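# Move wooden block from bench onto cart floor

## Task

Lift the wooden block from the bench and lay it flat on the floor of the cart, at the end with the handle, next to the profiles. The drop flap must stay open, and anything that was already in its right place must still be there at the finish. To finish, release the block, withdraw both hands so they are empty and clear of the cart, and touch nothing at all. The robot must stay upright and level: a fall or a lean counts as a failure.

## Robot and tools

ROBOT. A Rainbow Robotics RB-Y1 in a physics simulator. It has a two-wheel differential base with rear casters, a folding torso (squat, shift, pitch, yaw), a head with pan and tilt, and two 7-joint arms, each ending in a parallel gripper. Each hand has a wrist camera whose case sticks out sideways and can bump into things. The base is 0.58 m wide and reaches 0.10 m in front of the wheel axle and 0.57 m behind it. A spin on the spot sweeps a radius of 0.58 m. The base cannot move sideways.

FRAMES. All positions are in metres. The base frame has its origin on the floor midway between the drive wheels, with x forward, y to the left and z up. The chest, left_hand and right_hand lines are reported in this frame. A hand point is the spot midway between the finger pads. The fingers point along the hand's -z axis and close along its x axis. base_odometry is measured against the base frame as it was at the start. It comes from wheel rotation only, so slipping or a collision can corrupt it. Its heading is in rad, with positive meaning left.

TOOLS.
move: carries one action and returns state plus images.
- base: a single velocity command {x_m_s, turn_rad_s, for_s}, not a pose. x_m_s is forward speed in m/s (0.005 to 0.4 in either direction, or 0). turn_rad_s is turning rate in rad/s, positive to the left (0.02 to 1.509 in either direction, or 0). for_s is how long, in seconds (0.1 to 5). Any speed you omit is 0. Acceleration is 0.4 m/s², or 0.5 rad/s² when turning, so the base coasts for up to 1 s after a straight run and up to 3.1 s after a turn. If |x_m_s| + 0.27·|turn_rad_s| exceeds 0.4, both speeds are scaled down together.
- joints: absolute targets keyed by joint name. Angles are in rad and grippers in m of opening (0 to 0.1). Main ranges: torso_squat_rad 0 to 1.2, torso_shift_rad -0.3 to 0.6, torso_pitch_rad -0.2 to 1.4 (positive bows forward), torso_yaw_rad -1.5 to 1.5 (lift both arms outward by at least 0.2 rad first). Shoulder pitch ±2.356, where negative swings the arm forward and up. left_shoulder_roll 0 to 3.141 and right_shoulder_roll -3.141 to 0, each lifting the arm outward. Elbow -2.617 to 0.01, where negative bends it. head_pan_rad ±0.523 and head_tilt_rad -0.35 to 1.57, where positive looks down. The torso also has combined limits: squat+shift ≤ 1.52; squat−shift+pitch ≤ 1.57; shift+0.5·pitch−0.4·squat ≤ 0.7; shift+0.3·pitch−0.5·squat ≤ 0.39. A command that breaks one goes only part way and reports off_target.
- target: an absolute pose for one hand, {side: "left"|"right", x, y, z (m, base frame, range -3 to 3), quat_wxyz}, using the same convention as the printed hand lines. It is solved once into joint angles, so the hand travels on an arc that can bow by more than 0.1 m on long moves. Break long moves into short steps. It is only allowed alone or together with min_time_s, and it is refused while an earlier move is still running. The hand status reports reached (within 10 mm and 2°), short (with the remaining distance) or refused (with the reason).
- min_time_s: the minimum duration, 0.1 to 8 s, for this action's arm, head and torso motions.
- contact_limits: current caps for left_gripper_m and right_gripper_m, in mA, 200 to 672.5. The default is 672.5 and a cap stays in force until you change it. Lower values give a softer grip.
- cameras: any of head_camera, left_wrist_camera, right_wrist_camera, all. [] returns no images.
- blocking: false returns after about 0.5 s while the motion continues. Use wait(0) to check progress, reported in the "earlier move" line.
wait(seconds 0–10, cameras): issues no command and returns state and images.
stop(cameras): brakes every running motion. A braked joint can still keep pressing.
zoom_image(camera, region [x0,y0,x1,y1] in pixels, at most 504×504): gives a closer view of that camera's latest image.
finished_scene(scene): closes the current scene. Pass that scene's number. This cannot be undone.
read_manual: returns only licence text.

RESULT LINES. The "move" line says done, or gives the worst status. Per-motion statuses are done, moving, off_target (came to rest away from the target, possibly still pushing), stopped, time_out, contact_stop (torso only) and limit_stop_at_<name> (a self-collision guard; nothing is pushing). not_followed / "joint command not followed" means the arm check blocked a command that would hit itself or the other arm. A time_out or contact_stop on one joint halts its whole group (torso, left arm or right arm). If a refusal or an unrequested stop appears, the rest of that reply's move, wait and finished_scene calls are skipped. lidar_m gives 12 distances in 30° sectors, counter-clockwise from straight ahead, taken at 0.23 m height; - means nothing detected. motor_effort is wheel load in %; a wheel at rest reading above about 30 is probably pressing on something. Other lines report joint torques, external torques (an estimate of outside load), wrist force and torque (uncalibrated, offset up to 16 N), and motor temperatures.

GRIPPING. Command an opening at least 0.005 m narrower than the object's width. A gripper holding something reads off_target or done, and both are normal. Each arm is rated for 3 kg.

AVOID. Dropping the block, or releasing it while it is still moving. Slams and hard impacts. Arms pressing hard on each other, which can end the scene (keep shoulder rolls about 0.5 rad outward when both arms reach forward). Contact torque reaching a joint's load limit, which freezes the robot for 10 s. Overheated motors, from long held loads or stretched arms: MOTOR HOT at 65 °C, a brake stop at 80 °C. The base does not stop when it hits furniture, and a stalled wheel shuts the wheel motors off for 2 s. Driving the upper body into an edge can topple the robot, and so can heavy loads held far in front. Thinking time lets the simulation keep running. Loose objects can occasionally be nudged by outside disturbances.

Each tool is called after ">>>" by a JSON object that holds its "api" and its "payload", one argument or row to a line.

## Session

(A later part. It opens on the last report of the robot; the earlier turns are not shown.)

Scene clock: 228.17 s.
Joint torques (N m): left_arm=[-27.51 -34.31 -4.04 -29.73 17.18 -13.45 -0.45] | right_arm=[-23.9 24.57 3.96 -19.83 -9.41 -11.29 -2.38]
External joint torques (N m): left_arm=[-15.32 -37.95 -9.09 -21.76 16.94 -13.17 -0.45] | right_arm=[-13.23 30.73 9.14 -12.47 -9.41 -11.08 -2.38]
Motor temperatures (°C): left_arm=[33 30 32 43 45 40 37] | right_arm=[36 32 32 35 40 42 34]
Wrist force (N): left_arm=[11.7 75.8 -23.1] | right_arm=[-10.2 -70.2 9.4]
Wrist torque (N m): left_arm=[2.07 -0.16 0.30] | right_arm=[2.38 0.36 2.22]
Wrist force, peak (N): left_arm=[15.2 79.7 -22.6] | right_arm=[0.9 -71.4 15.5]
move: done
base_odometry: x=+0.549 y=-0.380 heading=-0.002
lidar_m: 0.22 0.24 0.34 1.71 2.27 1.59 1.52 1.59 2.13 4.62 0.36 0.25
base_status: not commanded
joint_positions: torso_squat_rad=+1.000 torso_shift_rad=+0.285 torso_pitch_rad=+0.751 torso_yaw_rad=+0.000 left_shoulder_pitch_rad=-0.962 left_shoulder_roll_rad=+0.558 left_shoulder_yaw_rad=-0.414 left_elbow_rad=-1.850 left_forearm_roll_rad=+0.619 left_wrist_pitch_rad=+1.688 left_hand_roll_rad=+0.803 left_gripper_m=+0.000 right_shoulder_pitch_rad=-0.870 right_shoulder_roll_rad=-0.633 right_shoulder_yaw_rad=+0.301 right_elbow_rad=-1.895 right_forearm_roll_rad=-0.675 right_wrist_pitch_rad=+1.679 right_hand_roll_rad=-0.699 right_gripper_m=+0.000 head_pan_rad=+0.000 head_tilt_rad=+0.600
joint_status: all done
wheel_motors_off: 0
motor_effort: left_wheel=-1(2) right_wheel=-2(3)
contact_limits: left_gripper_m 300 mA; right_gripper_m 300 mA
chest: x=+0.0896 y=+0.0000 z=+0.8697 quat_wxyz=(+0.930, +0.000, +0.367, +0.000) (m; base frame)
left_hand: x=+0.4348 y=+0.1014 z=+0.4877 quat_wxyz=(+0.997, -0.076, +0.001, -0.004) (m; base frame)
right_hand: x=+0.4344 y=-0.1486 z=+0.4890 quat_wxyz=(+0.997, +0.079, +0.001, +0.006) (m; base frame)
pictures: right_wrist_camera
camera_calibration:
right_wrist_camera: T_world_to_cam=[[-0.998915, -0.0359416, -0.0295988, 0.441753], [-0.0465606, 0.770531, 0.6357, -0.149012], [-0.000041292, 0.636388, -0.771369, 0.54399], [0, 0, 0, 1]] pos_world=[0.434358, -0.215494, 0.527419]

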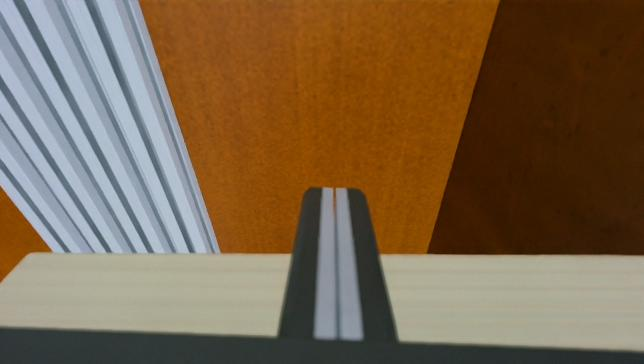

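>>> {"api": "move", "payload": {
  "joints": {"torso_squat_rad":0.6,"torso_shift_rad":0.34},
  "min_time_s": 3,
  "cameras": []
}}

>>> {"api": "move", "payload": {
  "base": {"x_m_s":0.05,"for_s":0.6},
  "cameras": []
}}

>>> {"api": "move", "payload": {
  "joints": {"left_shoulder_pitch_rad":-0.8885,"left_shoulder_roll_rad":0.607,"left_shoulder_yaw_rad":-0.56,"left_elbow_rad":-1.772,"left_forearm_roll_rad":0.6,"left_wrist_pitch_rad":1.448,"left_hand_roll_rad":0.833,"right_shoulder_pitch_rad":-0.816,"right_shoulder_roll_rad":-0.67,"right_shoulder_yaw_rad":0.48,"right_elbow_rad":-1.8046,"right_forearm_roll_rad":-0.642,"right_wrist_pitch_rad":1.432,"right_hand_roll_rad":-0.755},
  "min_time_s": 3,
  "cameras": ["head_camera"]
}}

Scene clock: 274.00 s.
Joint torques (N m): left_arm=[-27.73 -34.08 -4.33 -29.55 17.04 -13.56 -0.38] | right_arm=[-24.39 24.78 3.7 -19.95 -9.32 -11.36 -2.23]
External joint torques (N m): left_arm=[-15.55 -37.73 -9.37 -21.58 16.8 -13.28 -0.38] | right_arm=[-13.72 30.94 8.87 -12.59 -9.32 -11.15 -2.23]
Motor temperatures (°C): left_arm=[33 31 32 44 46 40 37] | right_arm=[36 32 32 35 40 43 34]
Wrist force (N): left_arm=[11.9 76.6 -23.5] | right_arm=[-10.7 -69.6 9.2]
Wrist torque (N m): left_arm=[2.03 -0.16 0.30] | right_arm=[2.31 0.29 2.22]
Wrist force, peak (N): left_arm=[12.1 77.4 -24.5] | right_arm=[-10.0 -70.5 9.9]
move: done
base_odometry: x=+0.549 y=-0.380 heading=-0.002
lidar_m: 0.23 0.24 0.34 1.72 2.25 1.61 1.53 1.59 2.13 4.63 0.37 0.26
base_status: not commanded
joint_positions: torso_squat_rad=+0.600 torso_shift_rad=+0.340 torso_pitch_rad=+0.751 torso_yaw_rad=+0.000 left_shoulder_pitch_rad=-0.962 left_shoulder_roll_rad=+0.558 left_shoulder_yaw_rad=-0.414 left_elbow_rad=-1.850 left_forearm_roll_rad=+0.619 left_wrist_pitch_rad=+1.688 left_hand_roll_rad=+0.803 left_gripper_m=+0.000 right_shoulder_pitch_rad=-0.870 right_shoulder_roll_rad=-0.633 right_shoulder_yaw_rad=+0.301 right_elbow_rad=-1.895 right_forearm_roll_rad=-0.675 right_wrist_pitch_rad=+1.679 right_hand_roll_rad=-0.699 right_gripper_m=+0.000 head_pan_rad=+0.000 head_tilt_rad=+0.600
joint_status: all done
wheel_motors_off: 0
motor_effort: left_wheel=-2(2) right_wheel=+1(3)
contact_limits: left_gripper_m 300 mA; right_gripper_m 300 mA
chest: x=+0.1760 y=+0.0001 z=+1.0513 quat_wxyz=(+0.930, +0.000, +0.367, +0.000) (m; base frame)
left_hand: x=+0.5212 y=+0.1014 z=+0.6693 quat_wxyz=(+0.997, -0.076, +0.001, -0.004) (m; base frame)
right_hand: x=+0.5207 y=-0.1486 z=+0.6706 quat_wxyz=(+0.997, +0.079, +0.001, +0.006) (m; base frame)
pictures: none
No camera images: "cameras" was empty.

Scene clock: 275.03 s.
Joint torques (N m): left_arm=[-27.66 -33.79 -3.9 -29.58 16.87 -13.67 -0.3] | right_arm=[-24.82 24.68 3.52 -20.4 -9.14 -11.32 -2.14]
External joint torques (N m): left_arm=[-15.48 -37.43 -8.94 -21.61 16.63 -13.39 -0.29] | right_arm=[-14.16 30.85 8.69 -13.04 -9.13 -11.1 -2.14]
Motor temperatures (°C): left_arm=[33 31 32 44 46 40 37] | right_arm=[36 32 32 35 40 43 34]
Wrist force (N): left_arm=[11.3 76.8 -24.1] | right_arm=[-10.5 -70.0 9.4]
Wrist torque (N m): left_arm=[1.97 -0.15 0.30] | right_arm=[2.34 0.27 2.18]
Wrist force, peak (N): left_arm=[11.5 77.0 -24.5] | right_arm=[-10.8 -70.3 10.0]
move: done
base_odometry: x=+0.579 y=-0.380 heading=-0.002
lidar_m: 0.21 0.22 0.30 1.70 2.30 1.64 1.56 1.62 2.17 4.53 0.31 0.22
base_status: done (sent for 0.6 of 0.6 s)
joint_positions: torso_squat_rad=+0.600 torso_shift_rad=+0.340 torso_pitch_rad=+0.751 torso_yaw_rad=+0.000 left_shoulder_pitch_rad=-0.962 left_shoulder_roll_rad=+0.558 left_shoulder_yaw_rad=-0.414 left_elbow_rad=-1.850 left_forearm_roll_rad=+0.619 left_wrist_pitch_rad=+1.688 left_hand_roll_rad=+0.803 left_gripper_m=+0.000 right_shoulder_pitch_rad=-0.869 right_shoulder_roll_rad=-0.633 right_shoulder_yaw_rad=+0.301 right_elbow_rad=-1.895 right_forearm_roll_rad=-0.675 right_wrist_pitch_rad=+1.679 right_hand_roll_rad=-0.699 right_gripper_m=+0.000 head_pan_rad=+0.000 head_tilt_rad=+0.600
joint_status: not commanded
wheel_motors_off: 0
motor_effort: left_wheel=-4(22) right_wheel=+2(23)
contact_limits: left_gripper_m 300 mA; right_gripper_m 300 mA
chest: x=+0.1760 y=+0.0001 z=+1.0514 quat_wxyz=(+0.930, +0.000, +0.367, +0.000) (m; base frame)
left_hand: x=+0.5211 y=+0.1014 z=+0.6694 quat_wxyz=(+0.997, -0.076, +0.001, -0.004) (m; base frame)
right_hand: x=+0.5206 y=-0.1486 z=+0.6706 quat_wxyz=(+0.997, +0.079, +0.001, +0.006) (m; base frame)
pictures: none
No camera images: "cameras" was empty.

Scene clock: 278.33 s.
Joint torques (N m): left_arm=[-27.61 -29.78 1 -30.99 12.2 -14.65 0.18] | right_arm=[-17.92 23.59 5.68 -22.66 -9.3 -8.33 -0.04]
External joint torques (N m): left_arm=[-17.13 -33.54 -4.04 -23.01 11.97 -14.37 0.18] | right_arm=[-8.61 29.49 10.84 -15.32 -9.31 -8.1 -0.04]
Motor temperatures (°C): left_arm=[33 31 32 45 46 40 37] | right_arm=[35 32 32 36 40 43 34]
Wrist force (N): left_arm=[1.2 66.8 -22.7] | right_arm=[0.7 -59.8 6.5]
Wrist torque (N m): left_arm=[1.70 0.36 0.17] | right_arm=[1.87 -0.28 -0.23]
Wrist force, peak (N): left_arm=[-6.8 97.5 -16.9] | right_arm=[7.3 -91.4 7.4]
move: done
base_odometry: x=+0.579 y=-0.380 heading=-0.002
lidar_m: 0.19 0.22 0.29 1.70 2.30 1.63 1.56 1.63 2.16 4.51 0.32 0.22
base_status: not commanded
joint_positions: torso_squat_rad=+0.600 torso_shift_rad=+0.340 torso_pitch_rad=+0.751 torso_yaw_rad=+0.000 left_shoulder_pitch_rad=-0.884 left_shoulder_roll_rad=+0.615 left_shoulder_yaw_rad=-0.559 left_elbow_rad=-1.766 left_forearm_roll_rad=+0.597 left_wrist_pitch_rad=+1.452 left_hand_roll_rad=+0.833 left_gripper_m=+0.000 right_shoulder_pitch_rad=-0.814 right_shoulder_roll_rad=-0.677 right_shoulder_yaw_rad=+0.477 right_elbow_rad=-1.801 right_forearm_roll_rad=-0.640 right_wrist_pitch_rad=+1.434 right_hand_roll_rad=-0.755 right_gripper_m=+0.000 head_pan_rad=+0.000 head_tilt_rad=+0.600
joint_status: all done
wheel_motors_off: 0
motor_effort: left_wheel=-4(5) right_wheel=+4(7)
contact_limits: left_gripper_m 300 mA; right_gripper_m 300 mA
chest: x=+0.1760 y=+0.0001 z=+1.0514 quat_wxyz=(+0.930, +0.000, +0.367, +0.000) (m; base frame)
left_hand: x=+0.4910 y=+0.1074 z=+0.6090 quat_wxyz=(+0.997, -0.077, +0.002, -0.005) (m; base frame)
right_hand: x=+0.4922 y=-0.1432 z=+0.6106 quat_wxyz=(+0.997, +0.078, +0.000, +0.005) (m; base frame)
pictures: head_camera
camera_calibration:
head_camera: T_world_to_cam=[[-0.0201956, -0.999502, -0.0242665, 0.034448], [-0.961597, 0.0260632, -0.273223, 0.690617], [0.27372, 0.0178167, -0.961644, 0.992443], [0, 0, 0, 1]] pos_world=[0.39314, -0.00125081, 1.14391]

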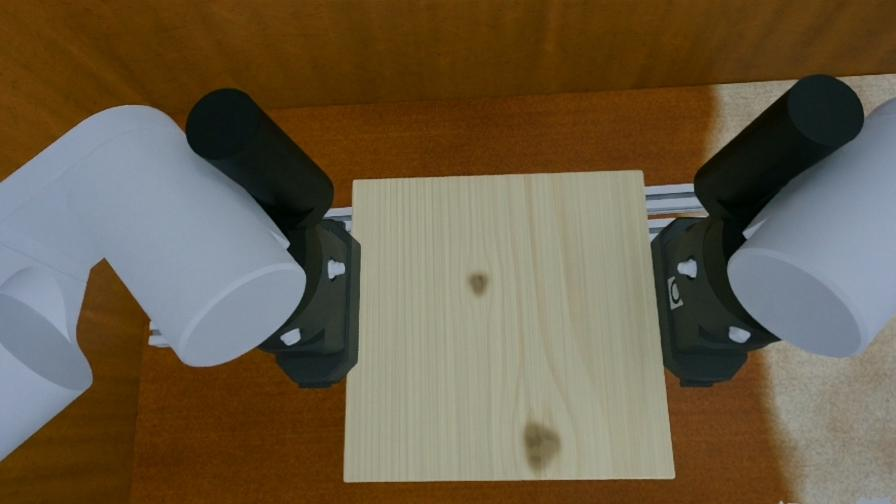

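>>> {"api": "move", "payload": {
  "joints": {"left_shoulder_pitch_rad":-0.858,"left_shoulder_roll_rad":0.633,"left_shoulder_yaw_rad":-0.71,"left_elbow_rad":-1.6306,"left_forearm_roll_rad":0.5745,"left_wrist_pitch_rad":1.211,"left_hand_roll_rad":0.865,"right_shoulder_pitch_rad":-0.805,"right_shoulder_roll_rad":-0.671,"right_shoulder_yaw_rad":0.65,"right_elbow_rad":-1.6525,"right_forearm_roll_rad":-0.598,"right_wrist_pitch_rad":1.201,"right_hand_roll_rad":-0.802},
  "min_time_s": 2.5,
  "cameras": []
}}

>>> {"api": "move", "payload": {
  "joints": {"left_shoulder_pitch_rad":-0.861,"left_shoulder_roll_rad":0.6054,"left_shoulder_yaw_rad":-0.85,"left_elbow_rad":-1.4128,"left_forearm_roll_rad":0.557,"left_wrist_pitch_rad":0.9705,"left_hand_roll_rad":0.88,"right_shoulder_pitch_rad":-0.8404,"right_shoulder_roll_rad":-0.6315,"right_shoulder_yaw_rad":0.83,"right_elbow_rad":-1.4256,"right_forearm_roll_rad":-0.573,"right_wrist_pitch_rad":0.9617,"right_hand_roll_rad":-0.853},
  "min_time_s": 2.5,
  "cameras": ["head_camera","left_wrist_camera"]
}}

Scene clock: 284.17 s.
Joint torques (N m): left_arm=[-24.2 -27.3 3.11 -30.58 9.25 -13.09 0.03] | right_arm=[-15.38 26.44 3.76 -23.4 -7.16 -7.51 0.26]
External joint torques (N m): left_arm=[-15.03 -31.09 -1.57 -23 9.03 -12.79 0.03] | right_arm=[-7.07 31.84 8.44 -16.4 -7.19 -7.27 0.26]
Motor temperatures (°C): left_arm=[33 31 31 45 45 41 37] | right_arm=[35 32 32 36 40 43 34]
Wrist force (N): left_arm=[-0.2 56.5 -22.7] | right_arm=[1.4 -50.6 2.9]
Wrist torque (N m): left_arm=[1.58 0.19 0.23] | right_arm=[1.52 -0.24 -0.62]
Wrist force, peak (N): left_arm=[-5.8 74.0 -23.6] | right_arm=[6.3 -66.9 7.8]
move: done
base_odometry: x=+0.579 y=-0.380 heading=-0.002
lidar_m: 0.20 0.22 0.30 1.71 2.31 1.64 1.55 1.62 2.15 4.52 0.33 0.22
base_status: not commanded
joint_positions: torso_squat_rad=+0.600 torso_shift_rad=+0.340 torso_pitch_rad=+0.751 torso_yaw_rad=+0.000 left_shoulder_pitch_rad=-0.854 left_shoulder_roll_rad=+0.641 left_shoulder_yaw_rad=-0.709 left_elbow_rad=-1.625 left_forearm_roll_rad=+0.572 left_wrist_pitch_rad=+1.214 left_hand_roll_rad=+0.865 left_gripper_m=+0.000 right_shoulder_pitch_rad=-0.803 right_shoulder_roll_rad=-0.679 right_shoulder_yaw_rad=+0.648 right_elbow_rad=-1.648 right_forearm_roll_rad=-0.596 right_wrist_pitch_rad=+1.203 right_hand_roll_rad=-0.802 right_gripper_m=+0.000 head_pan_rad=+0.000 head_tilt_rad=+0.600
joint_status: all done
wheel_motors_off: 0
motor_effort: left_wheel=-4(5) right_wheel=+4(6)
contact_limits: left_gripper_m 300 mA; right_gripper_m 300 mA
chest: x=+0.1760 y=+0.0001 z=+1.0514 quat_wxyz=(+0.930, +0.000, +0.367, +0.000) (m; base frame)
left_hand: x=+0.4617 y=+0.1136 z=+0.5502 quat_wxyz=(+0.997, -0.077, +0.002, -0.005) (m; base frame)
right_hand: x=+0.4632 y=-0.1376 z=+0.5514 quat_wxyz=(+0.997, +0.078, +0.000, +0.005) (m; base frame)
pictures: none
No camera images: "cameras" was empty.

Scene clock: 286.97 s.
Joint torques (N m): left_arm=[-8.6 1.3 3.83 -5.89 -0.06 -0.89 0.34] | right_arm=[-9.58 -2.17 -2.57 -6.1 0.2 -0.35 -0.3]
External joint torques (N m): left_arm=[-0.35 -1.98 -0.11 0.98 -0.26 -0.56 0.35] | right_arm=[-1.81 2.29 1.34 0.19 0.17 -0.09 -0.3]
Motor temperatures (°C): left_arm=[33 30 31 45 44 40 37] | right_arm=[35 32 32 36 40 42 34]
Wrist force (N): left_arm=[2.4 2.9 -7.4] | right_arm=[0.6 2.4 -3.8]
Wrist torque (N m): left_arm=[-0.43 0.35 0.07] | right_arm=[-0.31 0.18 -0.07]
Wrist force, peak (N): left_arm=[4.1 78.6 -16.3] | right_arm=[-2.8 -73.2 3.0]
move: done
base_odometry: x=+0.579 y=-0.380 heading=-0.002
lidar_m: 0.20 0.21 0.28 1.72 2.29 1.64 1.56 1.62 2.16 4.53 0.31 0.22
base_status: not commanded
joint_positions: torso_squat_rad=+0.600 torso_shift_rad=+0.340 torso_pitch_rad=+0.750 torso_yaw_rad=+0.000 left_shoulder_pitch_rad=-0.861 left_shoulder_roll_rad=+0.606 left_shoulder_yaw_rad=-0.850 left_elbow_rad=-1.413 left_forearm_roll_rad=+0.557 left_wrist_pitch_rad=+0.971 left_hand_roll_rad=+0.880 left_gripper_m=+0.000 right_shoulder_pitch_rad=-0.840 right_shoulder_roll_rad=-0.632 right_shoulder_yaw_rad=+0.830 right_elbow_rad=-1.426 right_forearm_roll_rad=-0.573 right_wrist_pitch_rad=+0.962 right_hand_roll_rad=-0.853 right_gripper_m=+0.000 head_pan_rad=+0.000 head_tilt_rad=+0.600
joint_status: all done
wheel_motors_off: 0
motor_effort: left_wheel=-4(5) right_wheel=+5(7)
contact_limits: left_gripper_m 300 mA; right_gripper_m 300 mA
chest: x=+0.1756 y=+0.0001 z=+1.0515 quat_wxyz=(+0.930, +0.000, +0.366, +0.000) (m; base frame)
left_hand: x=+0.4341 y=+0.1121 z=+0.4933 quat_wxyz=(+0.996, -0.085, -0.001, -0.007) (m; base frame)
right_hand: x=+0.4341 y=-0.1253 z=+0.4933 quat_wxyz=(+0.996, +0.085, -0.001, +0.007) (m; base frame)
pictures: head_camera, left_wrist_camera
camera_calibration:
head_camera: T_world_to_cam=[[-0.0201769, -0.999502, -0.0242797, 0.0344594], [-0.961425, 0.0260601, -0.273831, 0.691064], [0.274327, 0.017818, -0.961471, 0.992471], [0, 0, 0, 1]] pos_world=[0.392839, -0.00125082, 1.1443]
left_wrist_camera: T_world_to_cam=[[0.999884, 0.0105467, -0.0109445, -0.430401], [0.0150136, -0.797533, 0.603088, -0.185567], [-0.00236797, -0.603183, -0.797599, 0.534556], [0, 0, 0, 1]] pos_world=[0.434403, 0.178979, 0.533565]

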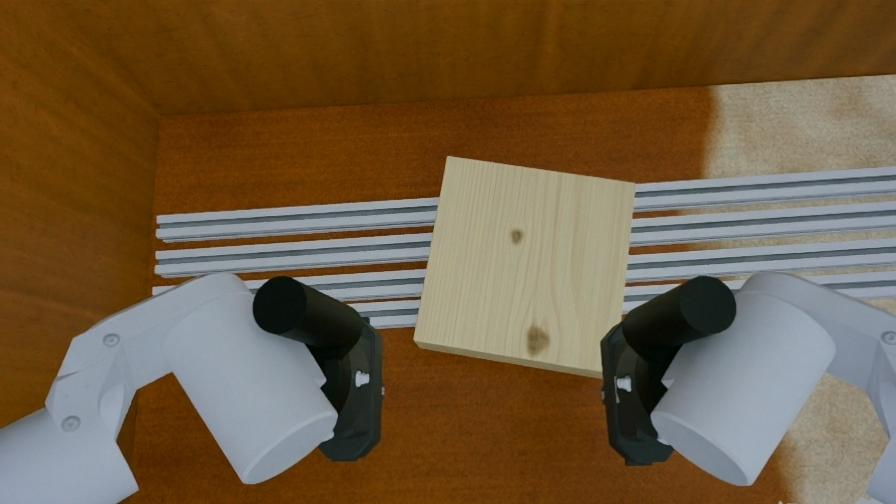

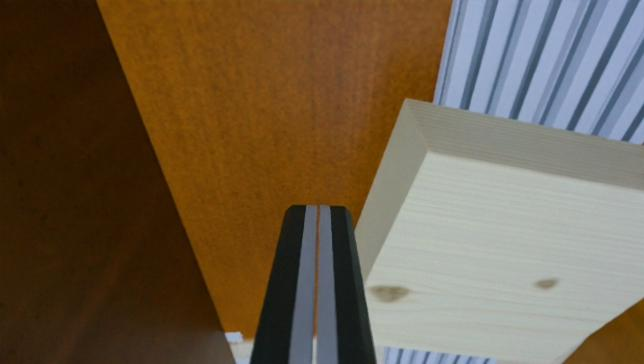

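>>> {"api": "move", "payload": {
  "target": {"side":"left","x":0.5,"y":0.13,"z":0.5,"quat_wxyz":[0.9964,-0.085,0,0]},
  "cameras": []
}}

>>> {"api": "move", "payload": {
  "target": {"side":"right","x":0.5,"y":-0.25,"z":0.5,"quat_wxyz":[0.9964,0.085,0,0]},
  "cameras": []
}}

>>> {"api": "move", "payload": {
  "joints": {"torso_squat_rad":0.95,"torso_shift_rad":0.45,"torso_pitch_rad":0.85,"head_tilt_rad":0.45}
}}

Scene clock: 305.43 s.
Joint torques (N m): left_arm=[-10.18 2.93 5.55 -5.51 0.17 -0.39 0.02] | right_arm=[-8.73 -2.76 -2.85 -6.55 0.17 -0.34 -0.24]
External joint torques (N m): left_arm=[1.25 -1.87 0.75 0.67 -0.05 -0.1 0.03] | right_arm=[-0.95 1.7 1.06 -0.26 0.14 -0.08 -0.24]
Motor temperatures (°C): left_arm=[32 29 31 42 40 36 37] | right_arm=[35 31 32 34 38 40 34]
Wrist force (N): left_arm=[2.7 3.3 -7.3] | right_arm=[0.7 2.1 -4.1]
Wrist torque (N m): left_arm=[-0.44 0.42 0.08] | right_arm=[-0.30 0.17 -0.04]
Wrist force, peak (N): left_arm=[2.9 3.2 -8.4] | right_arm=[0.5 2.6 -4.6]
move: done
base_odometry: x=+0.579 y=-0.380 heading=-0.002
lidar_m: 0.21 0.21 0.29 1.70 2.30 1.63 1.55 1.63 2.16 4.51 0.30 0.23
base_status: not commanded
joint_positions: torso_squat_rad=+0.600 torso_shift_rad=+0.340 torso_pitch_rad=+0.750 torso_yaw_rad=+0.000 left_shoulder_pitch_rad=-1.005 left_shoulder_roll_rad=+0.604 left_shoulder_yaw_rad=-0.790 left_elbow_rad=-1.225 left_forearm_roll_rad=+0.733 left_wrist_pitch_rad=+0.969 left_hand_roll_rad=+0.714 left_gripper_m=+0.000 right_shoulder_pitch_rad=-0.840 right_shoulder_roll_rad=-0.632 right_shoulder_yaw_rad=+0.830 right_elbow_rad=-1.426 right_forearm_roll_rad=-0.573 right_wrist_pitch_rad=+0.962 right_hand_roll_rad=-0.853 right_gripper_m=+0.000 head_pan_rad=+0.000 head_tilt_rad=+0.600
joint_status: all done
wheel_motors_off: 0
motor_effort: left_wheel=-4(5) right_wheel=+3(6)
contact_limits: left_gripper_m 300 mA; right_gripper_m 300 mA
chest: x=+0.1756 y=+0.0001 z=+1.0516 quat_wxyz=(+0.930, +0.000, +0.366, +0.000) (m; base frame)
left_hand: x=+0.5002 y=+0.1300 z=+0.5002 quat_wxyz=(+0.996, -0.085, +0.000, +0.000) (m; base frame)
left_hand_status: reached (checked arc, planned for 0.5 s): 0 mm and 0.0 deg off.
right_hand: x=+0.4342 y=-0.1252 z=+0.4934 quat_wxyz=(+0.996, +0.085, -0.001, +0.007) (m; base frame)
pictures: none
No camera images: "cameras" was empty.

Scene clock: 306.33 s.
Joint torques (N m): left_arm=[-10.62 3.34 5.79 -5.62 0.08 -0.51 0.14] | right_arm=[-9.43 -9.12 -5.63 -4.67 0.1 0.03 -0.34]
External joint torques (N m): left_arm=[0.82 -1.46 1 0.55 -0.15 -0.22 0.14] | right_arm=[-0.18 1.57 -0.28 -0.66 0.12 0.2 -0.34]
Motor temperatures (°C): left_arm=[32 29 31 41 40 36 37] | right_arm=[35 31 32 34 38 39 34]
Wrist force (N): left_arm=[2.0 3.3 -7.0] | right_arm=[1.1 2.2 -3.8]
Wrist torque (N m): left_arm=[-0.47 0.34 0.10] | right_arm=[-0.29 0.25 -0.07]
Wrist force, peak (N): left_arm=[2.4 2.6 -8.2] | right_arm=[-1.9 3.0 -4.6]
move: done
base_odometry: x=+0.579 y=-0.380 heading=-0.002
lidar_m: 0.20 0.22 0.29 1.71 2.29 1.63 1.55 1.63 2.16 4.52 0.31 0.23
base_status: not commanded
joint_positions: torso_squat_rad=+0.600 torso_shift_rad=+0.340 torso_pitch_rad=+0.750 torso_yaw_rad=+0.000 left_shoulder_pitch_rad=-1.005 left_shoulder_roll_rad=+0.604 left_shoulder_yaw_rad=-0.790 left_elbow_rad=-1.225 left_forearm_roll_rad=+0.733 left_wrist_pitch_rad=+0.969 left_hand_roll_rad=+0.714 left_gripper_m=+0.000 right_shoulder_pitch_rad=-0.906 right_shoulder_roll_rad=-0.835 right_shoulder_yaw_rad=+0.731 right_elbow_rad=-1.207 right_forearm_roll_rad=-0.996 right_wrist_pitch_rad=+0.853 right_hand_roll_rad=-0.433 right_gripper_m=+0.000 head_pan_rad=+0.000 head_tilt_rad=+0.600
joint_status: all done
wheel_motors_off: 0
motor_effort: left_wheel=-4(5) right_wheel=+3(5)
contact_limits: left_gripper_m 300 mA; right_gripper_m 300 mA
chest: x=+0.1756 y=+0.0001 z=+1.0516 quat_wxyz=(+0.931, +0.000, +0.366, +0.000) (m; base frame)
left_hand: x=+0.5001 y=+0.1300 z=+0.5002 quat_wxyz=(+0.996, -0.085, +0.000, +0.000) (m; base frame)
right_hand: x=+0.5000 y=-0.2502 z=+0.5001 quat_wxyz=(+0.996, +0.085, +0.000, +0.000) (m; base frame)
right_hand_status: reached (checked arc, planned for 0.6 s): 0 mm and 0.1 deg off.
pictures: none
No camera images: "cameras" was empty.

Scene clock: 317.73 s.
Joint torques (N m): left_arm=[-5.08 2.36 1.92 -2.18 -0.23 -0.18 0.12] | right_arm=[6.2 -0.13 4.03 13.19 4.88 -3.95 0.02]
External joint torques (N m): left_arm=[4.86 -1.89 -2.28 4 -0.53 0.01 0.12] | right_arm=[14.09 10.37 8.98 17.12 4.95 -3.88 0.02]
External joint torques when the fault began: right_arm=[30.05 33.77 20.42 37.38 11.24 -15.73 0.06]
Motor temperatures (°C): left_arm=[32 29 31 40 38 35 37] | right_arm=[34 31 32 33 37 39 34]
Wrist force (N): left_arm=[2.0 0.1 10.4] | right_arm=[-24.3 22.1 113.8]
Wrist torque (N m): left_arm=[-0.44 0.27 0.06] | right_arm=[-0.69 0.25 -0.17]
Wrist force, peak (N): left_arm=[-10.2 -0.3 93.4] | right_arm=[-83.9 38.5 196.3]
move: contact_stop
TORQUE FAULT: right_elbow_rad reached its load limit. The robot stopped for 10 seconds, dropped its targets and accepts commands again. The stop added 9.0 s to the call.
base_odometry: x=+0.579 y=-0.380 heading=-0.002
lidar_m: 0.20 0.22 0.30 1.70 2.30 1.64 1.55 1.62 2.16 4.55 0.31 0.20
base_status: not commanded
joint_positions: torso_squat_rad=+0.931 torso_shift_rad=+0.433 torso_pitch_rad=+0.821 torso_yaw_rad=-0.003 left_shoulder_pitch_rad=-1.006 left_shoulder_roll_rad=+0.604 left_shoulder_yaw_rad=-0.789 left_elbow_rad=-1.226 left_forearm_roll_rad=+0.733 left_wrist_pitch_rad=+0.969 left_hand_roll_rad=+0.714 left_gripper_m=+0.000 right_shoulder_pitch_rad=-0.914 right_shoulder_roll_rad=-0.842 right_shoulder_yaw_rad=+0.725 right_elbow_rad=-1.217 right_forearm_roll_rad=-0.999 right_wrist_pitch_rad=+0.856 right_hand_roll_rad=-0.433 right_gripper_m=+0.000 head_pan_rad=+0.000 head_tilt_rad=+0.450
joint_status: torso_pitch_rad contact_stop (moved +0.071 of +0.100); the others done
wheel_motors_off: 0
on_its_own: torso_pitch_rad is held at +0.826, not at your +0.850, since a contact_stop
motor_effort: left_wheel=+6(40) right_wheel=+2(32)
contact_limits: left_gripper_m 300 mA; right_gripper_m 300 mA
chest: x=+0.1739 y=+0.0005 z=+0.8709 quat_wxyz=(+0.917, -0.001, +0.399, -0.002) (m; base frame)
left_hand: x=+0.4597 y=+0.1275 z=+0.2980 quat_wxyz=(+0.996, -0.087, +0.034, +0.002) (m; base frame)
right_hand: x=+0.4659 y=-0.2511 z=+0.3033 quat_wxyz=(+0.996, +0.085, +0.029, -0.003) (m; base frame)
pictures: head_camera, left_wrist_camera, right_wrist_camera
camera_calibration:
head_camera: T_world_to_cam=[[-0.0200317, -0.999548, -0.0224185, 0.0286007], [-0.936705, 0.0266023, -0.349108, 0.711698], [0.349547, 0.0140063, -0.936814, 0.756415], [0, 0, 0, 1]] pos_world=[0.402821, -0.000939598, 0.957721]
left_wrist_camera: T_world_to_cam=[[0.996365, 0.0229725, -0.0820282, -0.437062], [0.0679825, -0.794687, 0.6032, -0.0806304], [-0.0513297, -0.606584, -0.79336, 0.409838], [0, 0, 0, 1]] pos_world=[0.461992, 0.194566, 0.337934]
right_wrist_camera: T_world_to_cam=[[-0.999369, -0.0232868, 0.0268159, 0.450362], [-0.000428292, 0.762889, 0.646529, 0.0227615], [-0.0355132, 0.64611, -0.762418, 0.482149], [0, 0, 0, 1]] pos_world=[0.46721, -0.318398, 0.340806]

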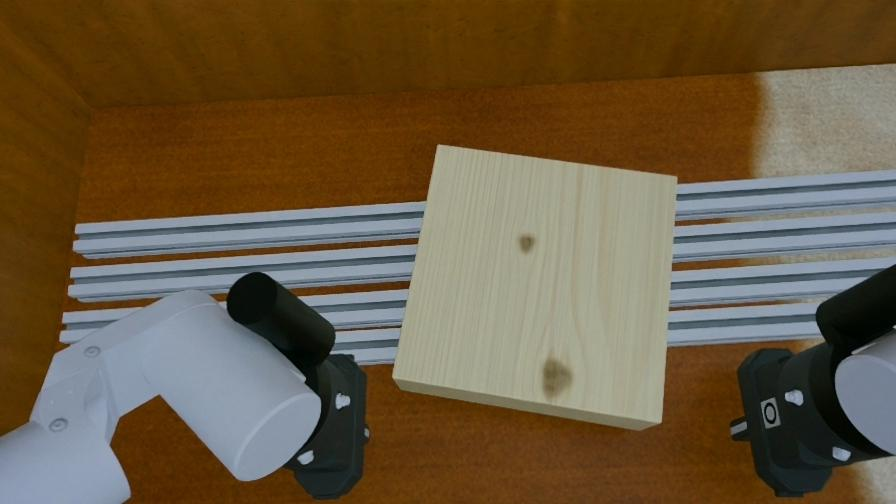

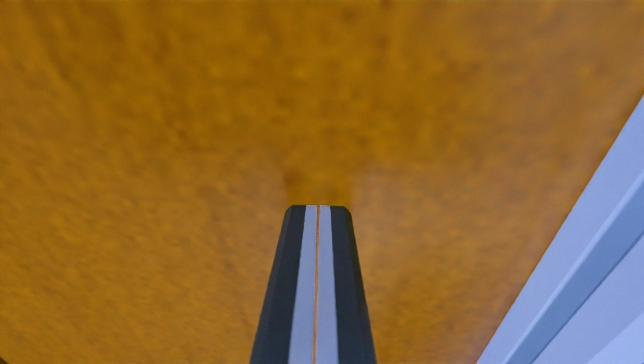

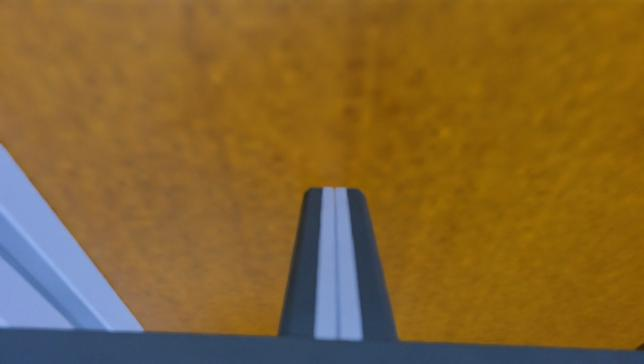

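>>> {"api": "move", "payload": {
  "joints": {"torso_squat_rad":0.85,"torso_shift_rad":0.43,"torso_pitch_rad":0.82},
  "cameras": []
}}

>>> {"api": "move", "payload": {
  "target": {"side":"left","x":0.5,"y":0.13,"z":0.43,"quat_wxyz":[0.9964,-0.085,0,0]},
  "cameras": []
}}

>>> {"api": "move", "payload": {
  "target": {"side":"right","x":0.5,"y":-0.25,"z":0.43,"quat_wxyz":[0.9964,0.085,0,0]}
}}

Scene clock: 320.00 s.
Joint torques (N m): left_arm=[-8.98 2.97 4.39 -5.16 0.15 -0.23 0.02] | right_arm=[-6.25 -8.72 -3.72 -3.27 0.01 -0.04 -0.1]
External joint torques (N m): left_arm=[0.93 -1.33 0.19 0.99 -0.15 -0.04 0.02] | right_arm=[1.57 1.74 1.17 0.65 0.09 0.02 -0.1]
Motor temperatures (°C): left_arm=[32 29 31 40 38 35 37] | right_arm=[34 31 32 33 37 39 34]
Wrist force (N): left_arm=[2.4 2.4 -7.4] | right_arm=[0.5 3.9 -4.6]
Wrist torque (N m): left_arm=[-0.35 0.37 0.07] | right_arm=[-0.50 0.13 -0.05]
Wrist force, peak (N): left_arm=[2.3 -0.4 11.3] | right_arm=[-24.3 22.1 114.7]
move: done
base_odometry: x=+0.579 y=-0.380 heading=-0.002
lidar_m: 0.20 0.21 0.29 1.71 2.31 1.64 1.56 1.62 2.15 4.55 0.32 0.22
base_status: not commanded
joint_positions: torso_squat_rad=+0.850 torso_shift_rad=+0.430 torso_pitch_rad=+0.820 torso_yaw_rad=-0.003 left_shoulder_pitch_rad=-1.005 left_shoulder_roll_rad=+0.604 left_shoulder_yaw_rad=-0.790 left_elbow_rad=-1.226 left_forearm_roll_rad=+0.733 left_wrist_pitch_rad=+0.969 left_hand_roll_rad=+0.714 left_gripper_m=+0.000 right_shoulder_pitch_rad=-0.910 right_shoulder_roll_rad=-0.840 right_shoulder_yaw_rad=+0.727 right_elbow_rad=-1.213 right_forearm_roll_rad=-0.997 right_wrist_pitch_rad=+0.855 right_hand_roll_rad=-0.433 right_gripper_m=+0.000 head_pan_rad=+0.000 head_tilt_rad=+0.450
joint_status: all done
wheel_motors_off: 0
motor_effort: left_wheel=+2(9) right_wheel=-4(5)
contact_limits: left_gripper_m 300 mA; right_gripper_m 300 mA
chest: x=+0.1908 y=+0.0001 z=+0.9115 quat_wxyz=(+0.917, -0.001, +0.399, -0.001) (m; base frame)
left_hand: x=+0.4763 y=+0.1283 z=+0.3386 quat_wxyz=(+0.996, -0.086, +0.035, +0.002) (m; base frame)
right_hand: x=+0.4804 y=-0.2517 z=+0.3421 quat_wxyz=(+0.996, +0.084, +0.031, -0.003) (m; base frame)
pictures: none
No camera images: "cameras" was empty.

Scene clock: 321.23 s.
Joint torques (N m): left_arm=[-9.23 3.97 7.35 -6.9 0.3 -0.83 -0.07] | right_arm=[-7.11 -9.63 -4.11 -4.03 -0.12 -0.1 -0.08]
External joint torques (N m): left_arm=[0.91 -1.89 1.42 0.09 0.09 -0.5 -0.07] | right_arm=[0.7 0.82 0.78 -0.11 -0.05 -0.04 -0.08]
Motor temperatures (°C): left_arm=[32 29 31 40 38 35 37] | right_arm=[34 31 32 33 37 39 34]
Wrist force (N): left_arm=[1.7 2.6 -7.8] | right_arm=[0.5 3.4 -3.8]
Wrist torque (N m): left_arm=[-0.40 0.29 0.07] | right_arm=[-0.41 0.15 -0.06]
Wrist force, peak (N): left_arm=[2.3 3.4 -8.2] | right_arm=[0.3 4.0 -4.1]
move: done
base_odometry: x=+0.579 y=-0.380 heading=-0.002
lidar_m: 0.20 0.21 0.30 1.71 2.30 1.62 1.56 1.61 2.16 4.55 0.32 0.22
base_status: not commanded
joint_positions: torso_squat_rad=+0.850 torso_shift_rad=+0.430 torso_pitch_rad=+0.820 torso_yaw_rad=-0.003 left_shoulder_pitch_rad=-0.989 left_shoulder_roll_rad=+0.800 left_shoulder_yaw_rad=-0.753 left_elbow_rad=-1.682 left_forearm_roll_rad=+0.710 left_wrist_pitch_rad=+1.187 left_hand_roll_rad=+0.923 left_gripper_m=+0.000 right_shoulder_pitch_rad=-0.910 right_shoulder_roll_rad=-0.840 right_shoulder_yaw_rad=+0.728 right_elbow_rad=-1.213 right_forearm_roll_rad=-0.997 right_wrist_pitch_rad=+0.855 right_hand_roll_rad=-0.433 right_gripper_m=+0.000 head_pan_rad=+0.000 head_tilt_rad=+0.450
joint_status: all done
wheel_motors_off: 0
motor_effort: left_wheel=+4(5) right_wheel=-4(4)
contact_limits: left_gripper_m 300 mA; right_gripper_m 300 mA
chest: x=+0.1908 y=+0.0001 z=+0.9115 quat_wxyz=(+0.917, -0.001, +0.399, -0.001) (m; base frame)
left_hand: x=+0.5002 y=+0.1299 z=+0.4295 quat_wxyz=(+0.996, -0.085, +0.000, +0.000) (m; base frame)
left_hand_status: reached (checked arc, planned for 0.8 s): 1 mm and 0.0 deg off.
right_hand: x=+0.4802 y=-0.2517 z=+0.3420 quat_wxyz=(+0.996, +0.084, +0.031, -0.003) (m; base frame)
pictures: none
No camera images: "cameras" was empty.

Scene clock: 322.33 s.
Joint torques (N m): left_arm=[-9.33 4.23 7.42 -6.89 0.16 -0.77 -0.01] | right_arm=[-6.67 -12 -7.68 -5.15 0.1 -0.15 0.14]
External joint torques (N m): left_arm=[0.81 -1.63 1.49 0.1 -0.06 -0.44 -0.01] | right_arm=[1.1 -0.11 -1 -0.49 0.1 0.07 0.14]
Motor temperatures (°C): left_arm=[32 29 31 40 38 35 37] | right_arm=[34 31 32 33 37 39 34]
Wrist force (N): left_arm=[1.3 2.1 -7.7] | right_arm=[-0.1 3.5 -4.2]
Wrist torque (N m): left_arm=[-0.31 0.22 0.08] | right_arm=[-0.43 0.11 -0.03]
Wrist force, peak (N): left_arm=[2.3 3.1 -7.9] | right_arm=[1.4 4.9 -4.8]
move: done
base_odometry: x=+0.579 y=-0.380 heading=-0.002
lidar_m: 0.20 0.22 0.29 1.71 2.29 1.64 1.55 1.62 2.17 4.54 0.32 0.22
base_status: not commanded
joint_positions: torso_squat_rad=+0.850 torso_shift_rad=+0.430 torso_pitch_rad=+0.820 torso_yaw_rad=-0.003 left_shoulder_pitch_rad=-0.989 left_shoulder_roll_rad=+0.800 left_shoulder_yaw_rad=-0.753 left_elbow_rad=-1.682 left_forearm_roll_rad=+0.710 left_wrist_pitch_rad=+1.187 left_hand_roll_rad=+0.923 left_gripper_m=+0.000 right_shoulder_pitch_rad=-0.851 right_shoulder_roll_rad=-1.078 right_shoulder_yaw_rad=+0.674 right_elbow_rad=-1.661 right_forearm_roll_rad=-0.960 right_wrist_pitch_rad=+0.980 right_hand_roll_rad=-0.683 right_gripper_m=+0.000 head_pan_rad=+0.000 head_tilt_rad=+0.450
joint_status: all done
wheel_motors_off: 0
motor_effort: left_wheel=+3(5) right_wheel=-2(4)
contact_limits: left_gripper_m 300 mA; right_gripper_m 300 mA
chest: x=+0.1908 y=+0.0001 z=+0.9115 quat_wxyz=(+0.917, -0.001, +0.399, -0.001) (m; base frame)
left_hand: x=+0.5002 y=+0.1299 z=+0.4295 quat_wxyz=(+0.996, -0.085, +0.000, +0.000) (m; base frame)
right_hand: x=+0.5001 y=-0.2498 z=+0.4297 quat_wxyz=(+0.996, +0.086, +0.001, +0.000) (m; base frame)
right_hand_status: reached (checked arc, planned for 0.8 s): 0 mm and 0.1 deg off.
pictures: head_camera, left_wrist_camera, right_wrist_camera
camera_calibration:
head_camera: T_world_to_cam=[[-0.0199131, -0.999516, -0.0238966, 0.0307783], [-0.936324, 0.0270243, -0.350097, 0.742551], [0.350573, 0.0154035, -0.936409, 0.788026], [0, 0, 0, 1]] pos_world=[0.41962, -0.00144186, 0.998615]
left_wrist_camera: T_world_to_cam=[[0.999613, 0.0242318, -0.0136786, -0.497869], [0.0275788, -0.797404, 0.602816, -0.140062], [0.00369996, -0.602959, -0.797763, 0.491556], [0, 0, 0, 1]] pos_world=[0.49972, 0.196767, 0.469767]
right_wrist_camera: T_world_to_cam=[[-0.999248, -0.0249929, -0.0296299, 0.504993], [-0.0382253, 0.762225, 0.646183, -0.0410375], [0.00643464, 0.646829, -0.762608, 0.558262], [0, 0, 0, 1]] pos_world=[0.499453, -0.3172, 0.467216]

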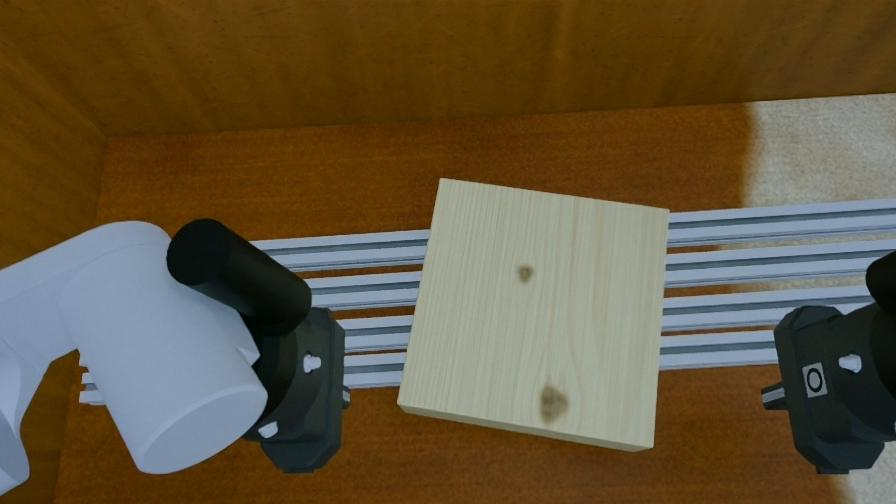

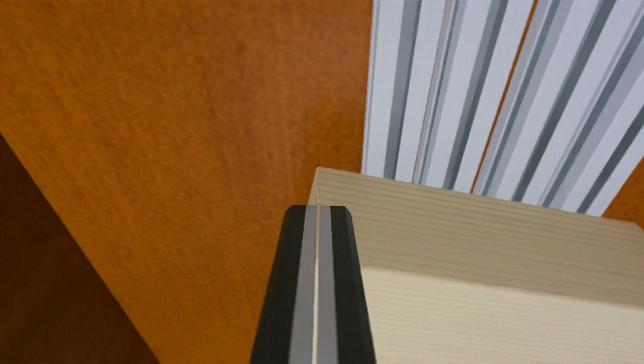

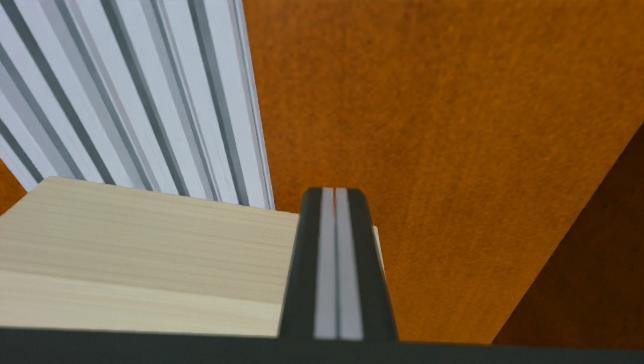

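>>> {"api": "move", "payload": {
  "target": {"side":"left","x":0.555,"y":0.1,"z":0.35,"quat_wxyz":[0.9964,-0.085,0,0]},
  "cameras": []
}}

>>> {"api": "move", "payload": {
  "target": {"side":"right","x":0.555,"y":-0.22,"z":0.35,"quat_wxyz":[0.9964,0.085,0,0]}
}}

Scene clock: 327.93 s.
Joint torques (N m): left_arm=[-12.56 2.82 5.17 -5.21 0.24 -0.34 -0.09] | right_arm=[-6.8 -12.23 -7.7 -4.88 -0.14 -0.26 0.16]
External joint torques (N m): left_arm=[1.35 -0.75 1.02 0.83 0 -0.06 -0.08] | right_arm=[0.97 -0.33 -1.03 -0.22 -0.13 -0.04 0.16]
Motor temperatures (°C): left_arm=[32 29 31 39 37 34 37] | right_arm=[34 31 32 33 37 38 34]
Wrist force (N): left_arm=[1.7 2.7 -7.3] | right_arm=[0.1 3.5 -4.1]
Wrist torque (N m): left_arm=[-0.40 0.33 0.10] | right_arm=[-0.44 0.13 -0.05]
Wrist force, peak (N): left_arm=[1.0 0.7 -9.0] | right_arm=[0.3 4.1 -4.5]
move: done
base_odometry: x=+0.579 y=-0.380 heading=-0.002
lidar_m: 0.20 0.22 0.30 1.70 2.31 1.63 1.56 1.63 2.16 4.56 0.32 0.22
base_status: not commanded
joint_positions: torso_squat_rad=+0.850 torso_shift_rad=+0.430 torso_pitch_rad=+0.820 torso_yaw_rad=-0.003 left_shoulder_pitch_rad=-1.202 left_shoulder_roll_rad=+0.488 left_shoulder_yaw_rad=-0.746 left_elbow_rad=-0.974 left_forearm_roll_rad=+0.749 left_wrist_pitch_rad=+0.954 left_hand_roll_rad=+0.624 left_gripper_m=+0.000 right_shoulder_pitch_rad=-0.850 right_shoulder_roll_rad=-1.078 right_shoulder_yaw_rad=+0.674 right_elbow_rad=-1.661 right_forearm_roll_rad=-0.960 right_wrist_pitch_rad=+0.980 right_hand_roll_rad=-0.683 right_gripper_m=+0.000 head_pan_rad=+0.000 head_tilt_rad=+0.450
joint_status: all done
wheel_motors_off: 0
motor_effort: left_wheel=+1(7) right_wheel=+0(6)
contact_limits: left_gripper_m 300 mA; right_gripper_m 300 mA
chest: x=+0.1908 y=+0.0001 z=+0.9115 quat_wxyz=(+0.917, -0.001, +0.399, -0.001) (m; base frame)
left_hand: x=+0.5547 y=+0.0998 z=+0.3508 quat_wxyz=(+0.996, -0.085, -0.002, +0.000) (m; base frame)
left_hand_status: reached (checked arc, planned for 1.0 s): 1 mm and 0.3 deg off.
right_hand: x=+0.5000 y=-0.2498 z=+0.4297 quat_wxyz=(+0.996, +0.086, +0.001, +0.000) (m; base frame)
pictures: none
No camera images: "cameras" was empty.

Scene clock: 329.23 s.
Joint torques (N m): left_arm=[-12.6 2.49 5.09 -5.56 0.27 -0.29 -0.12] | right_arm=[-11.67 -9.94 -3.67 -3.69 -0.25 -0.04 -0.35]
External joint torques (N m): left_arm=[1.3 -1.07 0.94 0.47 0.03 -0.01 -0.12] | right_arm=[-0.06 -0.6 1.11 0.49 -0.22 0.12 -0.35]
Motor temperatures (°C): left_arm=[32 29 31 39 37 34 37] | right_arm=[34 31 32 33 37 38 34]
Wrist force (N): left_arm=[2.6 2.4 -7.7] | right_arm=[0.5 3.1 -4.3]
Wrist torque (N m): left_arm=[-0.37 0.39 0.06] | right_arm=[-0.42 0.18 -0.06]
Wrist force, peak (N): left_arm=[2.4 2.7 -8.0] | right_arm=[0.8 4.7 -4.7]
move: done
base_odometry: x=+0.579 y=-0.380 heading=-0.002
lidar_m: 0.21 0.22 0.30 1.70 2.31 1.63 1.56 1.63 2.16 4.54 0.31 0.21
base_status: not commanded
joint_positions: torso_squat_rad=+0.850 torso_shift_rad=+0.430 torso_pitch_rad=+0.820 torso_yaw_rad=-0.002 left_shoulder_pitch_rad=-1.202 left_shoulder_roll_rad=+0.488 left_shoulder_yaw_rad=-0.746 left_elbow_rad=-0.974 left_forearm_roll_rad=+0.749 left_wrist_pitch_rad=+0.954 left_hand_roll_rad=+0.624 left_gripper_m=+0.000 right_shoulder_pitch_rad=-1.100 right_shoulder_roll_rad=-0.721 right_shoulder_yaw_rad=+0.701 right_elbow_rad=-1.010 right_forearm_roll_rad=-0.983 right_wrist_pitch_rad=+0.886 right_hand_roll_rad=-0.372 right_gripper_m=+0.000 head_pan_rad=+0.000 head_tilt_rad=+0.450
joint_status: all done
wheel_motors_off: 0
motor_effort: left_wheel=+2(3) right_wheel=-2(5)
contact_limits: left_gripper_m 300 mA; right_gripper_m 300 mA
chest: x=+0.1908 y=+0.0001 z=+0.9116 quat_wxyz=(+0.917, -0.001, +0.399, -0.001) (m; base frame)
left_hand: x=+0.5546 y=+0.1000 z=+0.3508 quat_wxyz=(+0.996, -0.085, -0.002, +0.000) (m; base frame)
right_hand: x=+0.5548 y=-0.2196 z=+0.3504 quat_wxyz=(+0.996, +0.084, -0.002, +0.000) (m; base frame)
right_hand_status: reached (checked arc, planned for 1.0 s): 1 mm and 0.2 deg off.
pictures: head_camera, left_wrist_camera, right_wrist_camera
camera_calibration:
head_camera: T_world_to_cam=[[-0.0198795, -0.999515, -0.0239907, 0.0308579], [-0.936324, 0.0270258, -0.350094, 0.742549], [0.350573, 0.0155034, -0.936407, 0.788025], [0, 0, 0, 1]] pos_world=[0.41962, -0.00144211, 0.998615]
left_wrist_camera: T_world_to_cam=[[0.99961, 0.0264218, -0.00903746, -0.554483], [0.0265311, -0.797651, 0.602535, -0.117283], [0.00871132, -0.60254, -0.798041, 0.407882], [0, 0, 0, 1]] pos_world=[0.553825, 0.166865, 0.391162]
right_wrist_camera: T_world_to_cam=[[-0.999159, -0.0229923, -0.0339553, 0.559887], [-0.0394696, 0.763838, 0.6442, -0.00901065], [0.0111247, 0.644998, -0.764103, 0.475442], [0, 0, 0, 1]] pos_world=[0.553772, -0.286903, 0.388102]

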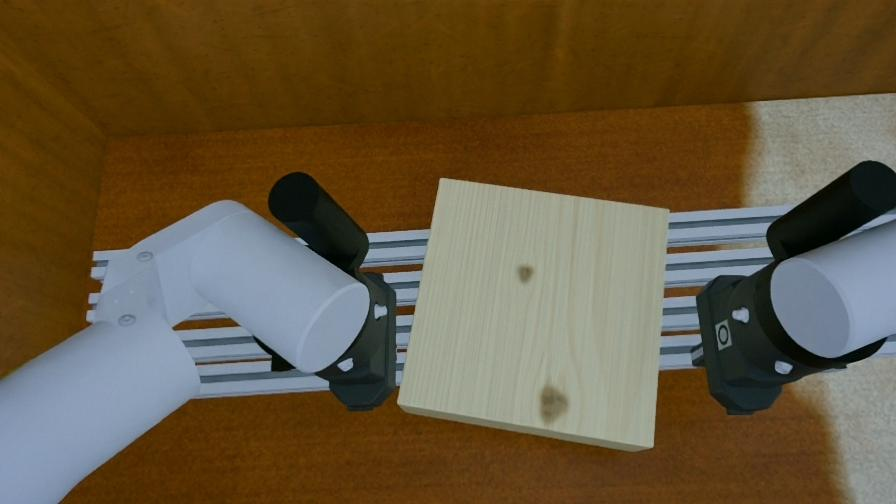

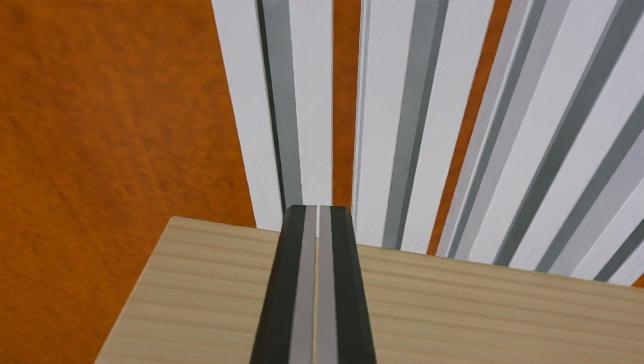

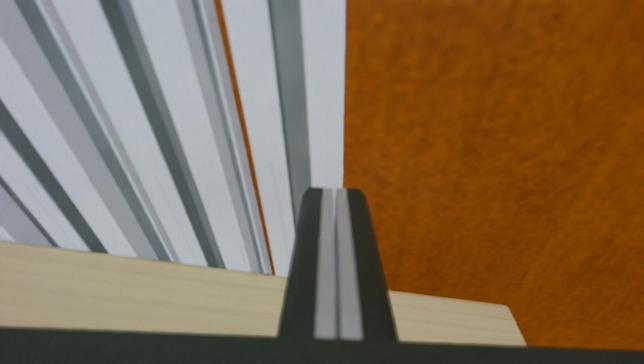

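>>> {"api": "move", "payload": {
  "target": {"side":"left","x":0.555,"y":0.06,"z":0.35,"quat_wxyz":[0.9964,-0.085,0,0]},
  "cameras": []
}}

>>> {"api": "move", "payload": {
  "target": {"side":"right","x":0.555,"y":-0.18,"z":0.35,"quat_wxyz":[0.9964,0.085,0,0]},
  "cameras": ["head_camera"]
}}

Scene clock: 331.70 s.
Joint torques (N m): left_arm=[-14.67 -0.27 4.22 -6.97 0.58 -0.92 0.12] | right_arm=[-11.59 -9.8 -3.66 -4.13 -0.14 -0.13 -0.23]
External joint torques (N m): left_arm=[0.09 -2.02 0.57 -0.78 0.35 -0.64 0.12] | right_arm=[0.01 -0.46 1.12 0.05 -0.11 0.03 -0.23]
Motor temperatures (°C): left_arm=[32 29 31 39 37 34 37] | right_arm=[34 31 32 33 37 38 34]
Wrist force (N): left_arm=[1.3 4.4 -6.8] | right_arm=[0.7 3.3 -4.2]
Wrist torque (N m): left_arm=[-0.44 0.28 0.11] | right_arm=[-0.44 0.17 -0.05]
Wrist force, peak (N): left_arm=[3.4 19.9 4.1] | right_arm=[0.5 3.9 -4.4]
move: done
base_odometry: x=+0.579 y=-0.380 heading=-0.002
lidar_m: 0.21 0.22 0.30 1.71 2.31 1.63 1.55 1.61 2.16 4.55 0.32 0.22
base_status: not commanded
joint_positions: torso_squat_rad=+0.850 torso_shift_rad=+0.430 torso_pitch_rad=+0.820 torso_yaw_rad=-0.002 left_shoulder_pitch_rad=-1.264 left_shoulder_roll_rad=+0.388 left_shoulder_yaw_rad=-0.767 left_elbow_rad=-0.878 left_forearm_roll_rad=+0.710 left_wrist_pitch_rad=+0.949 left_hand_roll_rad=+0.666 left_gripper_m=+0.000 right_shoulder_pitch_rad=-1.100 right_shoulder_roll_rad=-0.721 right_shoulder_yaw_rad=+0.701 right_elbow_rad=-1.009 right_forearm_roll_rad=-0.983 right_wrist_pitch_rad=+0.886 right_hand_roll_rad=-0.372 right_gripper_m=+0.000 head_pan_rad=+0.000 head_tilt_rad=+0.450
joint_status: all done
wheel_motors_off: 0
motor_effort: left_wheel=+2(13) right_wheel=-3(12)
contact_limits: left_gripper_m 300 mA; right_gripper_m 300 mA
chest: x=+0.1908 y=+0.0001 z=+0.9115 quat_wxyz=(+0.917, -0.001, +0.399, -0.001) (m; base frame)
left_hand: x=+0.5547 y=+0.0605 z=+0.3504 quat_wxyz=(+0.996, -0.085, -0.001, +0.000) (m; base frame)
left_hand_status: reached (checked arc, planned for 0.4 s): 1 mm and 0.1 deg off.
right_hand: x=+0.5548 y=-0.2197 z=+0.3504 quat_wxyz=(+0.996, +0.084, -0.002, -0.001) (m; base frame)
pictures: none
No camera images: "cameras" was empty.

Scene clock: 332.50 s.
Joint torques (N m): left_arm=[-16.28 -18.29 4.01 -14.66 5.05 -5.57 0.15] | right_arm=[-15.55 18.66 -0.04 -15.42 -5.94 -2.37 0.55]
External joint torques (N m): left_arm=[-1.5 -20.18 0.34 -8.52 4.83 -5.29 0.15] | right_arm=[-3.22 26.53 4.58 -10.85 -5.92 -2.19 0.55]
Motor temperatures (°C): left_arm=[32 29 31 39 37 34 37] | right_arm=[34 31 32 33 37 38 34]
Wrist force (N): left_arm=[1.0 33.5 14.8] | right_arm=[-1.9 -27.6 19.8]
Wrist torque (N m): left_arm=[0.25 0.51 -0.16] | right_arm=[-0.68 -1.83 -0.41]
Wrist force, peak (N): left_arm=[2.2 37.1 16.8] | right_arm=[-3.4 -41.0 33.7]
move: done
base_odometry: x=+0.579 y=-0.380 heading=-0.002
lidar_m: 0.21 0.21 0.29 1.70 2.31 1.63 1.55 1.62 2.14 4.54 0.32 0.22
base_status: not commanded
joint_positions: torso_squat_rad=+0.850 torso_shift_rad=+0.429 torso_pitch_rad=+0.819 torso_yaw_rad=-0.003 left_shoulder_pitch_rad=-1.263 left_shoulder_roll_rad=+0.392 left_shoulder_yaw_rad=-0.767 left_elbow_rad=-0.876 left_forearm_roll_rad=+0.709 left_wrist_pitch_rad=+0.951 left_hand_roll_rad=+0.666 left_gripper_m=+0.000 right_shoulder_pitch_rad=-1.136 right_shoulder_roll_rad=-0.662 right_shoulder_yaw_rad=+0.731 right_elbow_rad=-1.013 right_forearm_roll_rad=-0.909 right_wrist_pitch_rad=+0.908 right_hand_roll_rad=-0.471 right_gripper_m=+0.000 head_pan_rad=+0.000 head_tilt_rad=+0.450
joint_status: all done
wheel_motors_off: 0
motor_effort: left_wheel=+0(5) right_wheel=+1(6)
contact_limits: left_gripper_m 300 mA; right_gripper_m 300 mA
chest: x=+0.1903 y=+0.0001 z=+0.9119 quat_wxyz=(+0.917, -0.001, +0.398, -0.001) (m; base frame)
left_hand: x=+0.5556 y=+0.0644 z=+0.3504 quat_wxyz=(+0.997, -0.081, -0.001, +0.001) (m; base frame)
right_hand: x=+0.5562 y=-0.1859 z=+0.3508 quat_wxyz=(+0.997, +0.080, -0.001, -0.002) (m; base frame)
right_hand_status: reached (checked arc, planned for 0.3 s): 6 mm and 0.6 deg off.
pictures: head_camera
camera_calibration:
head_camera: T_world_to_cam=[[-0.01995, -0.999519, -0.0237327, 0.0306351], [-0.935878, 0.0270207, -0.351287, 0.743233], [0.351759, 0.0152027, -0.935967, 0.787951], [0, 0, 0, 1]] pos_world=[0.419018, -0.00144137, 0.999311]

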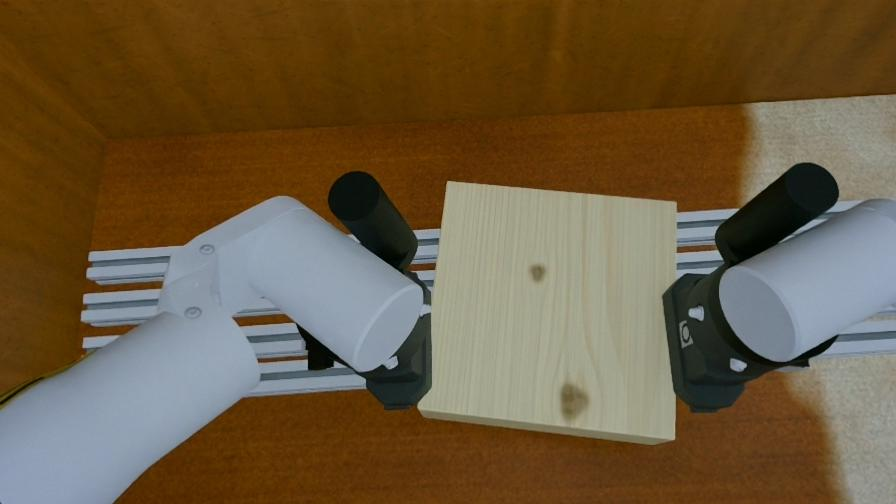

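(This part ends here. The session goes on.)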